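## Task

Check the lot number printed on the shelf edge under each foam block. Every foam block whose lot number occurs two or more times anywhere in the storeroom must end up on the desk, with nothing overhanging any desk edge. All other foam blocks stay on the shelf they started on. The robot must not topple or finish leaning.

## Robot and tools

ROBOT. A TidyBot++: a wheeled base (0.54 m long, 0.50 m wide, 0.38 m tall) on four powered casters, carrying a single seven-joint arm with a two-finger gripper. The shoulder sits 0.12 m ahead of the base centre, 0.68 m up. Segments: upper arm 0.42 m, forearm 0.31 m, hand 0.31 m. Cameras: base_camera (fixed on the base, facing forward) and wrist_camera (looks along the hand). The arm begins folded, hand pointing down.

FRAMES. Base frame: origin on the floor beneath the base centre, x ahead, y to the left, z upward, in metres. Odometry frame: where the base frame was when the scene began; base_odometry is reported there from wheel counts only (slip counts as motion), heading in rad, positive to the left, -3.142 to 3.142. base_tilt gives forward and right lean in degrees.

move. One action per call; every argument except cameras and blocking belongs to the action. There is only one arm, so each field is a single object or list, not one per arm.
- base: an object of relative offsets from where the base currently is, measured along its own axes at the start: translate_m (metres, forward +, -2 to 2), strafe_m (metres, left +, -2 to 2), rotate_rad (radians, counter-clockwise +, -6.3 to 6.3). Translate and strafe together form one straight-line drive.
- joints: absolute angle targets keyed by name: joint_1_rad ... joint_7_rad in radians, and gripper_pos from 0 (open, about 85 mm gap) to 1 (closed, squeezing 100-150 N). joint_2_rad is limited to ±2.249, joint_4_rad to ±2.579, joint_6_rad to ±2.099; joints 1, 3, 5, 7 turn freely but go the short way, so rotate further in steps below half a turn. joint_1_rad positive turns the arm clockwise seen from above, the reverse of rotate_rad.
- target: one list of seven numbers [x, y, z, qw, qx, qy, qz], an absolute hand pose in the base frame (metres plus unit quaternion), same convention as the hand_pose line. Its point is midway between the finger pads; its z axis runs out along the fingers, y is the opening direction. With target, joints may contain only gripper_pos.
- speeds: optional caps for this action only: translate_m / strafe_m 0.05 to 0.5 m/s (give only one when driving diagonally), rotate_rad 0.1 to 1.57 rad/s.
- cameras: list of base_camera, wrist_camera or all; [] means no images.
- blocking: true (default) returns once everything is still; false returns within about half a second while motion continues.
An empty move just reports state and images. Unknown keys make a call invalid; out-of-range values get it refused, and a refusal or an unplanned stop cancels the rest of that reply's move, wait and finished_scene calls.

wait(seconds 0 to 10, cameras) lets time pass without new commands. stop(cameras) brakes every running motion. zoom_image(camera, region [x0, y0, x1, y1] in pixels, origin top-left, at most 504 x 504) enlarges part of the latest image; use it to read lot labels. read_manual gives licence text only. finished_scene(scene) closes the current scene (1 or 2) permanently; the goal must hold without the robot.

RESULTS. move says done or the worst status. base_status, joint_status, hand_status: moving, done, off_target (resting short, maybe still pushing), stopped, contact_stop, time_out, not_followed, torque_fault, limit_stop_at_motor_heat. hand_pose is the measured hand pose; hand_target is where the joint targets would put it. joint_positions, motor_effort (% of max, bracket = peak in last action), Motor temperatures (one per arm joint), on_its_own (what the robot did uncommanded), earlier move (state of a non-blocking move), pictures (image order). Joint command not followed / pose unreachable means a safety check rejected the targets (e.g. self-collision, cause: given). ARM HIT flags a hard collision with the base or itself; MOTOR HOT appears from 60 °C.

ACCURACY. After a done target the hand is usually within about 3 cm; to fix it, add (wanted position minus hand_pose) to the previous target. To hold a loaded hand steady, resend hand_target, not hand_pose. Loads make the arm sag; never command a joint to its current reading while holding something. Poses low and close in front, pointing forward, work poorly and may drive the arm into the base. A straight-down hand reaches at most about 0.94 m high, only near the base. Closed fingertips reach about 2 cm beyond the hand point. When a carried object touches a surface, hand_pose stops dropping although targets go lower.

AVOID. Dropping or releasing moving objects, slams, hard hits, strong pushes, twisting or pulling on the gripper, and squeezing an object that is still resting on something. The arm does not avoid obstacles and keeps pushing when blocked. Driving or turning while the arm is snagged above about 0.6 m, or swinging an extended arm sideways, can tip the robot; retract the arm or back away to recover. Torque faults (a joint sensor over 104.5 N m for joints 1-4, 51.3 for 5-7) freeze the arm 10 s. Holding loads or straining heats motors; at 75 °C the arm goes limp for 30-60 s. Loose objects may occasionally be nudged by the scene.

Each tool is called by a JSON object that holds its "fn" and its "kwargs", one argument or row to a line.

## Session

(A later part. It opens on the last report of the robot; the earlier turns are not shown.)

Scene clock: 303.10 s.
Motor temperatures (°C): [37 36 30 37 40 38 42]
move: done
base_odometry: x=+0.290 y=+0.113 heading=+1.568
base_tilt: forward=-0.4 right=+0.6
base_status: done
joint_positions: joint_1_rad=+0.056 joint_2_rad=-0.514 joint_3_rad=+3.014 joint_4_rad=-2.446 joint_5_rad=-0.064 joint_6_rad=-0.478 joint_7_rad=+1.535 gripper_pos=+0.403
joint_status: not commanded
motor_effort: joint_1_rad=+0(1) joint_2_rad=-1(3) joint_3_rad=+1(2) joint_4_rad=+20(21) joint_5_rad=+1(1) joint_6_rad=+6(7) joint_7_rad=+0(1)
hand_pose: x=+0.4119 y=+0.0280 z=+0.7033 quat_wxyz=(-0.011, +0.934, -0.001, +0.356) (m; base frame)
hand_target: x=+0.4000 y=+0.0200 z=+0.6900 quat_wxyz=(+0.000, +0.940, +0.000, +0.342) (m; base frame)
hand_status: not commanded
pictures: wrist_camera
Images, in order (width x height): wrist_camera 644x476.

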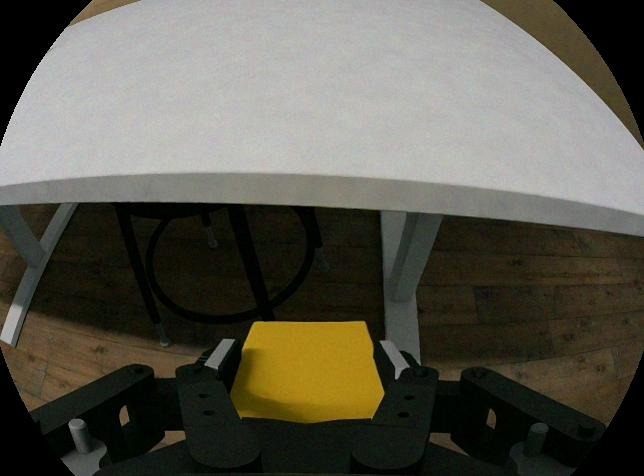

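{"fn": "move", "kwargs": {
  "base": {"translate_m":-0.05},
  "cameras": []
}}

{"fn": "move", "kwargs": {
  "joints": {"joint_1_rad":0,"joint_2_rad":-0.8,"joint_3_rad":3.14,"joint_4_rad":-2.1,"joint_5_rad":0,"joint_6_rad":-0.7,"joint_7_rad":1.57},
  "cameras": []
}}

{"fn": "move", "kwargs": {
  "target": [0.57, 0.03, 0.95, 0, 0.79, 0, 0.613],
  "cameras": ["wrist_camera"]
}}

{"fn": "move", "kwargs": {
  "base": {"translate_m":0.345},
  "cameras": ["wrist_camera"]
}}

Scene clock: 304.37 s.
Motor temperatures (°C): [37 36 30 37 40 38 42]
move: done
base_odometry: x=+0.290 y=+0.062 heading=+1.568
base_tilt: forward=-0.4 right=+0.6
base_status: done
joint_positions: joint_1_rad=+0.056 joint_2_rad=-0.518 joint_3_rad=+3.015 joint_4_rad=-2.448 joint_5_rad=-0.064 joint_6_rad=-0.478 joint_7_rad=+1.535 gripper_pos=+0.403
joint_status: not commanded
motor_effort: joint_1_rad=+0(1) joint_2_rad=-1(3) joint_3_rad=+1(2) joint_4_rad=+20(21) joint_5_rad=+0(1) joint_6_rad=+6(7) joint_7_rad=+0(0)
hand_pose: x=+0.4112 y=+0.0278 z=+0.7035 quat_wxyz=(-0.011, +0.934, -0.001, +0.357) (m; base frame)
hand_target: x=+0.4000 y=+0.0200 z=+0.6900 quat_wxyz=(+0.000, +0.940, +0.000, +0.342) (m; base frame)
hand_status: not commanded
pictures: none
No camera images: "cameras" was empty.

Scene clock: 305.90 s.
Motor temperatures (°C): [37 36 30 37 40 38 42]
move: done
base_odometry: x=+0.290 y=+0.062 heading=+1.568
base_tilt: forward=-0.4 right=+0.6
base_status: not commanded
joint_positions: joint_1_rad=+0.020 joint_2_rad=-0.786 joint_3_rad=+3.124 joint_4_rad=-2.113 joint_5_rad=-0.064 joint_6_rad=-0.651 joint_7_rad=+1.535 gripper_pos=+0.403
joint_status: all done
motor_effort: joint_1_rad=+0(2) joint_2_rad=+4(6) joint_3_rad=+1(2) joint_4_rad=+22(23) joint_5_rad=+0(2) joint_6_rad=+9(9) joint_7_rad=+0(1)
hand_pose: x=+0.4120 y=+0.0143 z=+0.9320 quat_wxyz=(-0.032, +0.835, -0.025, +0.549) (m; base frame)
hand_target: x=+0.4031 y=+0.0020 z=+0.9295 quat_wxyz=(+0.000, +0.841, +0.000, +0.540) (m; base frame)
hand_status: not commanded
pictures: none
No camera images: "cameras" was empty.

Scene clock: 307.83 s.
Motor temperatures (°C): [37 36 30 37 40 38 42]
move: done
base_odometry: x=+0.290 y=+0.062 heading=+1.568
base_tilt: forward=-0.3 right=+0.6
base_status: not commanded
joint_positions: joint_1_rad=+0.142 joint_2_rad=-0.408 joint_3_rad=+2.965 joint_4_rad=-2.109 joint_5_rad=-0.064 joint_6_rad=-0.176 joint_7_rad=+1.535 gripper_pos=+0.403
joint_status: not commanded
motor_effort: joint_1_rad=+0(1) joint_2_rad=-6(8) joint_3_rad=+2(2) joint_4_rad=+22(23) joint_5_rad=+1(1) joint_6_rad=+9(9) joint_7_rad=+0(1)
hand_pose: x=+0.5597 y=+0.0314 z=+0.9291 quat_wxyz=(-0.011, +0.808, -0.008, +0.589) (m; base frame)
hand_target: x=+0.5700 y=+0.0300 z=+0.9500 quat_wxyz=(+0.000, +0.790, +0.000, +0.613) (m; base frame)
hand_status: done (0.023 m and 3.8 deg from the pose sent, 0.160 m and 10.1 deg at the start)
pictures: wrist_camera
Images, in order (width x height): wrist_camera 644x476.

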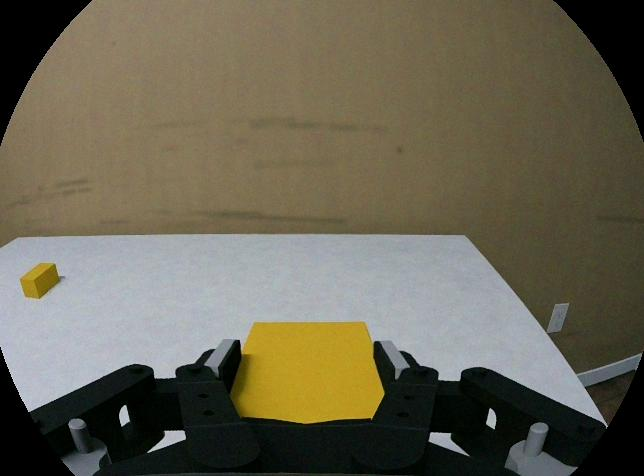

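Scene clock: 311.83 s.
Motor temperatures (°C): [37 36 30 37 40 38 42]
move: time_out
base_odometry: x=+0.291 y=+0.404 heading=+1.568
base_tilt: forward=-0.3 right=+0.6
base_status: translate_m time_out (by the wheels' count: +0.342 of +0.345)
joint_positions: joint_1_rad=+0.145 joint_2_rad=-0.395 joint_3_rad=+2.960 joint_4_rad=-2.106 joint_5_rad=-0.064 joint_6_rad=-0.171 joint_7_rad=+1.535 gripper_pos=+0.403
joint_status: not commanded
motor_effort: joint_1_rad=-1(1) joint_2_rad=-7(12) joint_3_rad=+2(3) joint_4_rad=+22(25) joint_5_rad=+1(1) joint_6_rad=+9(10) joint_7_rad=+0(1)
hand_pose: x=+0.5637 y=+0.0322 z=+0.9269 quat_wxyz=(-0.012, +0.810, -0.007, +0.587) (m; base frame)
hand_target: x=+0.5700 y=+0.0300 z=+0.9500 quat_wxyz=(+0.000, +0.790, +0.000, +0.613) (m; base frame)
hand_status: not commanded
pictures: wrist_camera
Images, in order (width x height): wrist_camera 644x476.

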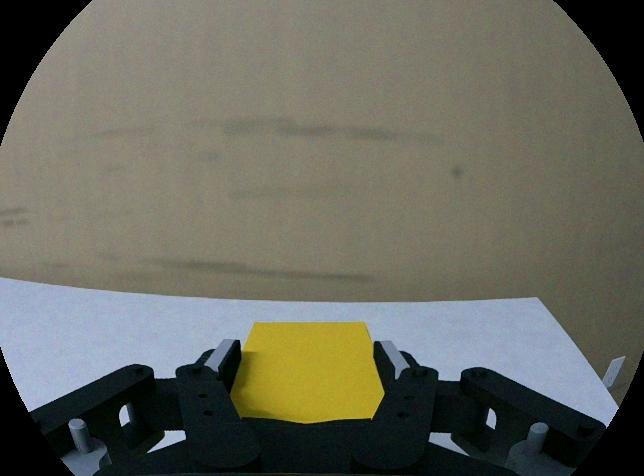

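{"fn": "move", "kwargs": {
  "target": [0.78, 0.03, 0.81, 0, 0.785, 0, 0.62],
  "base": {"translate_m":-0.04},
  "cameras": []
}}

{"fn": "move", "kwargs": {
  "target": [0.79, 0.03, 0.775, 0, 0.765, 0, 0.644],
  "cameras": ["wrist_camera"]
}}

{"fn": "move", "kwargs": {
  "target": [0.79, 0.03, 0.76, 0, 0.765, 0, 0.644],
  "cameras": []
}}

{"fn": "move", "kwargs": {
  "target": [0.79, 0.03, 0.75, 0, 0.765, 0, 0.644],
  "cameras": []
}}

{"fn": "move", "kwargs": {
  "target": [0.79, 0.03, 0.74, 0, 0.765, 0, 0.644],
  "cameras": ["wrist_camera"]
}}

Scene clock: 314.40 s.
Motor temperatures (°C): [37 36 30 37 40 38 42]
move: done
base_odometry: x=+0.291 y=+0.364 heading=+1.569
base_tilt: forward=-0.3 right=+0.6
base_status: done
joint_positions: joint_1_rad=-0.124 joint_2_rad=+0.266 joint_3_rad=+3.203 joint_4_rad=-2.005 joint_5_rad=-0.067 joint_6_rad=+0.412 joint_7_rad=+1.609 gripper_pos=+0.403
joint_status: not commanded
motor_effort: joint_1_rad=-1(1) joint_2_rad=-27(29) joint_3_rad=+0(2) joint_4_rad=+18(23) joint_5_rad=+1(1) joint_6_rad=+9(9) joint_7_rad=+0(1)
hand_pose: x=+0.7678 y=+0.0367 z=+0.7969 quat_wxyz=(-0.009, +0.801, +0.014, +0.598) (m; base frame)
hand_target: x=+0.7800 y=+0.0300 z=+0.8100 quat_wxyz=(+0.000, +0.785, +0.000, +0.620) (m; base frame)
hand_status: done (0.019 m and 3.6 deg from the pose sent, 0.246 m and 5.0 deg at the start)
pictures: none
No camera images: "cameras" was empty.

Scene clock: 315.63 s.
Motor temperatures (°C): [37 36 30 37 40 38 42]
move: done
base_odometry: x=+0.291 y=+0.364 heading=+1.569
base_tilt: forward=-0.3 right=+0.6
base_status: not commanded
joint_positions: joint_1_rad=-0.124 joint_2_rad=+0.381 joint_3_rad=+3.203 joint_4_rad=-2.024 joint_5_rad=-0.067 joint_6_rad=+0.645 joint_7_rad=+1.609 gripper_pos=+0.403
joint_status: not commanded
motor_effort: joint_1_rad=-1(1) joint_2_rad=-30(32) joint_3_rad=+1(1) joint_4_rad=+17(19) joint_5_rad=+1(1) joint_6_rad=+9(10) joint_7_rad=+0(1)
hand_pose: x=+0.7918 y=+0.0360 z=+0.7814 quat_wxyz=(-0.002, +0.770, +0.014, +0.638) (m; base frame)
hand_target: x=+0.7900 y=+0.0300 z=+0.7750 quat_wxyz=(+0.000, +0.765, +0.000, +0.644) (m; base frame)
hand_status: done (0.009 m and 1.9 deg from the pose sent, 0.032 m and 6.9 deg at the start)
pictures: wrist_camera
Images, in order (width x height): wrist_camera 644x476.

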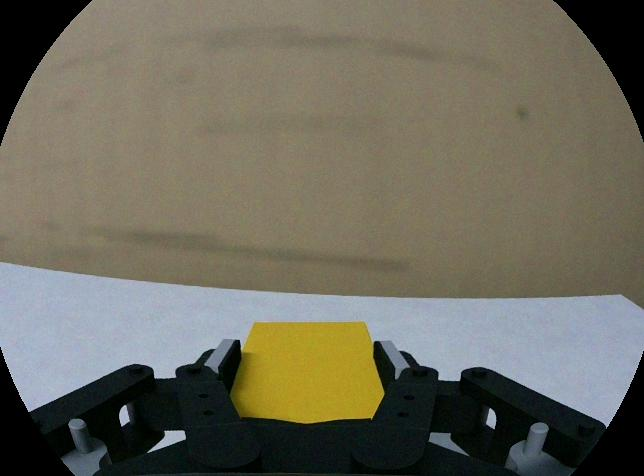

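Scene clock: 316.33 s.
Motor temperatures (°C): [37 36 30 37 40 38 42]
move: done
base_odometry: x=+0.291 y=+0.364 heading=+1.569
base_tilt: forward=-0.3 right=+0.6
base_status: not commanded
joint_positions: joint_1_rad=-0.124 joint_2_rad=+0.403 joint_3_rad=+3.203 joint_4_rad=-2.037 joint_5_rad=-0.067 joint_6_rad=+0.703 joint_7_rad=+1.609 gripper_pos=+0.403
joint_status: not commanded
motor_effort: joint_1_rad=+0(1) joint_2_rad=-30(31) joint_3_rad=+1(1) joint_4_rad=+15(18) joint_5_rad=+1(1) joint_6_rad=+8(9) joint_7_rad=+0(1)
hand_pose: x=+0.7932 y=+0.0355 z=+0.7774 quat_wxyz=(+0.000, +0.763, +0.015, +0.646) (m; base frame)
hand_target: x=+0.7900 y=+0.0300 z=+0.7600 quat_wxyz=(+0.000, +0.765, +0.000, +0.644) (m; base frame)
hand_status: done (0.019 m and 1.7 deg from the pose sent, 0.022 m and 1.9 deg at the start)
pictures: none
No camera images: "cameras" was empty.

Scene clock: 316.97 s.
Motor temperatures (°C): [37 36 30 37 40 38 42]
move: done
base_odometry: x=+0.291 y=+0.364 heading=+1.569
base_tilt: forward=-0.3 right=+0.6
base_status: not commanded
joint_positions: joint_1_rad=-0.124 joint_2_rad=+0.416 joint_3_rad=+3.203 joint_4_rad=-2.045 joint_5_rad=-0.067 joint_6_rad=+0.741 joint_7_rad=+1.609 gripper_pos=+0.403
joint_status: not commanded
motor_effort: joint_1_rad=+0(0) joint_2_rad=-28(30) joint_3_rad=+1(1) joint_4_rad=+16(16) joint_5_rad=+0(1) joint_6_rad=+8(9) joint_7_rad=+0(0)
hand_pose: x=+0.7941 y=+0.0352 z=+0.7763 quat_wxyz=(+0.001, +0.757, +0.015, +0.653) (m; base frame)
hand_target: x=+0.7900 y=+0.0300 z=+0.7500 quat_wxyz=(+0.000, +0.765, +0.000, +0.644) (m; base frame)
hand_status: done (0.027 m and 2.2 deg from the pose sent, 0.028 m and 1.7 deg at the start)
pictures: none
No camera images: "cameras" was empty.

Scene clock: 317.60 s.
Motor temperatures (°C): [37 36 30 37 40 38 42]
move: off_target
base_odometry: x=+0.291 y=+0.364 heading=+1.569
base_tilt: forward=-0.3 right=+0.6
base_status: not commanded
joint_positions: joint_1_rad=-0.124 joint_2_rad=+0.430 joint_3_rad=+3.203 joint_4_rad=-2.052 joint_5_rad=-0.067 joint_6_rad=+0.780 joint_7_rad=+1.609 gripper_pos=+0.403
joint_status: not commanded
motor_effort: joint_1_rad=+0(1) joint_2_rad=-27(29) joint_3_rad=+1(1) joint_4_rad=+15(16) joint_5_rad=+0(1) joint_6_rad=+7(8) joint_7_rad=+0(0)
hand_pose: x=+0.7950 y=+0.0350 z=+0.7752 quat_wxyz=(+0.002, +0.752, +0.015, +0.660) (m; base frame)
hand_target: x=+0.7900 y=+0.0300 z=+0.7400 quat_wxyz=(+0.000, +0.765, +0.000, +0.644) (m; base frame)
hand_status: off_target (0.036 m and 2.9 deg from the pose sent, 0.037 m and 2.2 deg at the start)
pictures: wrist_camera
Images, in order (width x height): wrist_camera 644x476.

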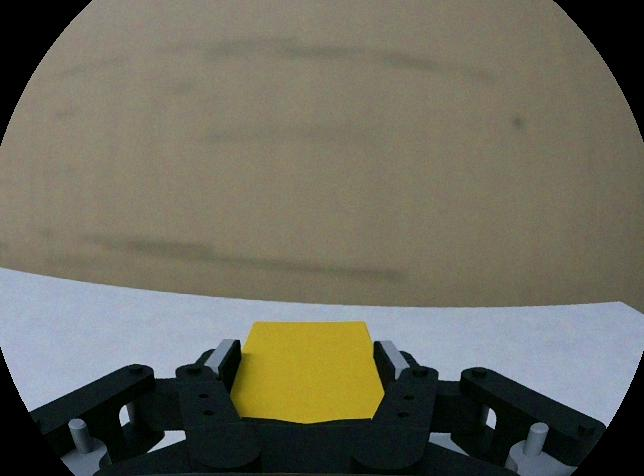

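{"fn": "move", "kwargs": {
  "target": [0.79, 0.03, 0.757, 0, 0.765, 0, 0.644],
  "cameras": []
}}

{"fn": "move", "kwargs": {
  "joints": {"gripper_pos":0},
  "cameras": []
}}

{"fn": "move", "kwargs": {
  "base": {"translate_m":-0.3},
  "cameras": ["wrist_camera"]
}}

Scene clock: 318.40 s.
Motor temperatures (°C): [37 36 30 37 40 38 42]
move: done
base_odometry: x=+0.291 y=+0.364 heading=+1.569
base_tilt: forward=-0.3 right=+0.6
base_status: not commanded
joint_positions: joint_1_rad=-0.124 joint_2_rad=+0.426 joint_3_rad=+3.203 joint_4_rad=-2.052 joint_5_rad=-0.067 joint_6_rad=+0.772 joint_7_rad=+1.609 gripper_pos=+0.403
joint_status: not commanded
motor_effort: joint_1_rad=+0(1) joint_2_rad=-28(31) joint_3_rad=+0(1) joint_4_rad=+14(16) joint_5_rad=+1(1) joint_6_rad=+7(8) joint_7_rad=+0(1)
hand_pose: x=+0.7943 y=+0.0349 z=+0.7755 quat_wxyz=(+0.002, +0.753, +0.015, +0.658) (m; base frame)
hand_target: x=+0.7900 y=+0.0300 z=+0.7570 quat_wxyz=(+0.000, +0.765, +0.000, +0.644) (m; base frame)
hand_status: done (0.020 m and 2.7 deg from the pose sent, 0.020 m and 2.9 deg at the start)
pictures: none
No camera images: "cameras" was empty.

Scene clock: 319.23 s.
Motor temperatures (°C): [37 36 30 37 40 38 42]
move: done
base_odometry: x=+0.291 y=+0.364 heading=+1.569
base_tilt: forward=-0.3 right=+0.6
base_status: not commanded
joint_positions: joint_1_rad=-0.124 joint_2_rad=+0.426 joint_3_rad=+3.203 joint_4_rad=-2.052 joint_5_rad=-0.067 joint_6_rad=+0.772 joint_7_rad=+1.609 gripper_pos=+0.000
joint_status: all done
motor_effort: joint_1_rad=-1(1) joint_2_rad=-30(31) joint_3_rad=+1(1) joint_4_rad=+15(17) joint_5_rad=+1(1) joint_6_rad=+9(9) joint_7_rad=-1(1)
hand_pose: x=+0.7943 y=+0.0349 z=+0.7755 quat_wxyz=(+0.002, +0.753, +0.015, +0.658) (m; base frame)
hand_target: x=+0.7900 y=+0.0300 z=+0.7570 quat_wxyz=(+0.000, +0.765, +0.000, +0.644) (m; base frame)
hand_status: not commanded
pictures: none
No camera images: "cameras" was empty.

Scene clock: 321.30 s.
Motor temperatures (°C): [37 36 30 37 40 38 42]
move: done
base_odometry: x=+0.290 y=+0.064 heading=+1.569
base_tilt: forward=-0.3 right=+0.6
base_status: done
joint_positions: joint_1_rad=-0.124 joint_2_rad=+0.423 joint_3_rad=+3.203 joint_4_rad=-2.053 joint_5_rad=-0.067 joint_6_rad=+0.772 joint_7_rad=+1.609 gripper_pos=+0.000
joint_status: not commanded
motor_effort: joint_1_rad=+0(2) joint_2_rad=-30(34) joint_3_rad=+0(1) joint_4_rad=+15(18) joint_5_rad=+1(1) joint_6_rad=+9(10) joint_7_rad=+0(1)
hand_pose: x=+0.7938 y=+0.0349 z=+0.7769 quat_wxyz=(+0.002, +0.752, +0.015, +0.659) (m; base frame)
hand_target: x=+0.7900 y=+0.0300 z=+0.7570 quat_wxyz=(+0.000, +0.765, +0.000, +0.644) (m; base frame)
hand_status: not commanded
pictures: wrist_camera
Images, in order (width x height): wrist_camera 644x476.

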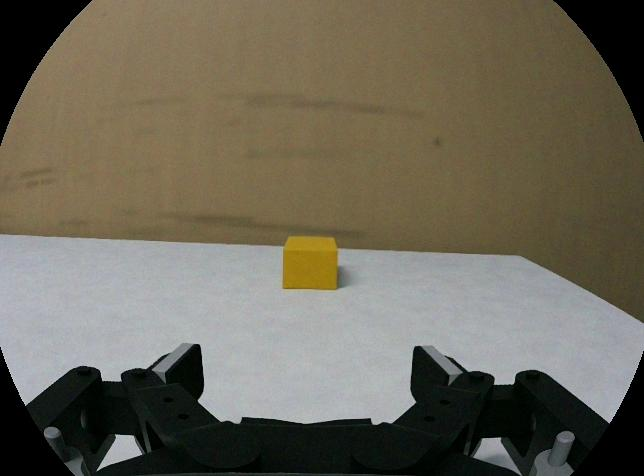

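{"fn": "finished_scene", "kwargs": {
  "scene": 2
}}

The scene is finished: the task was done.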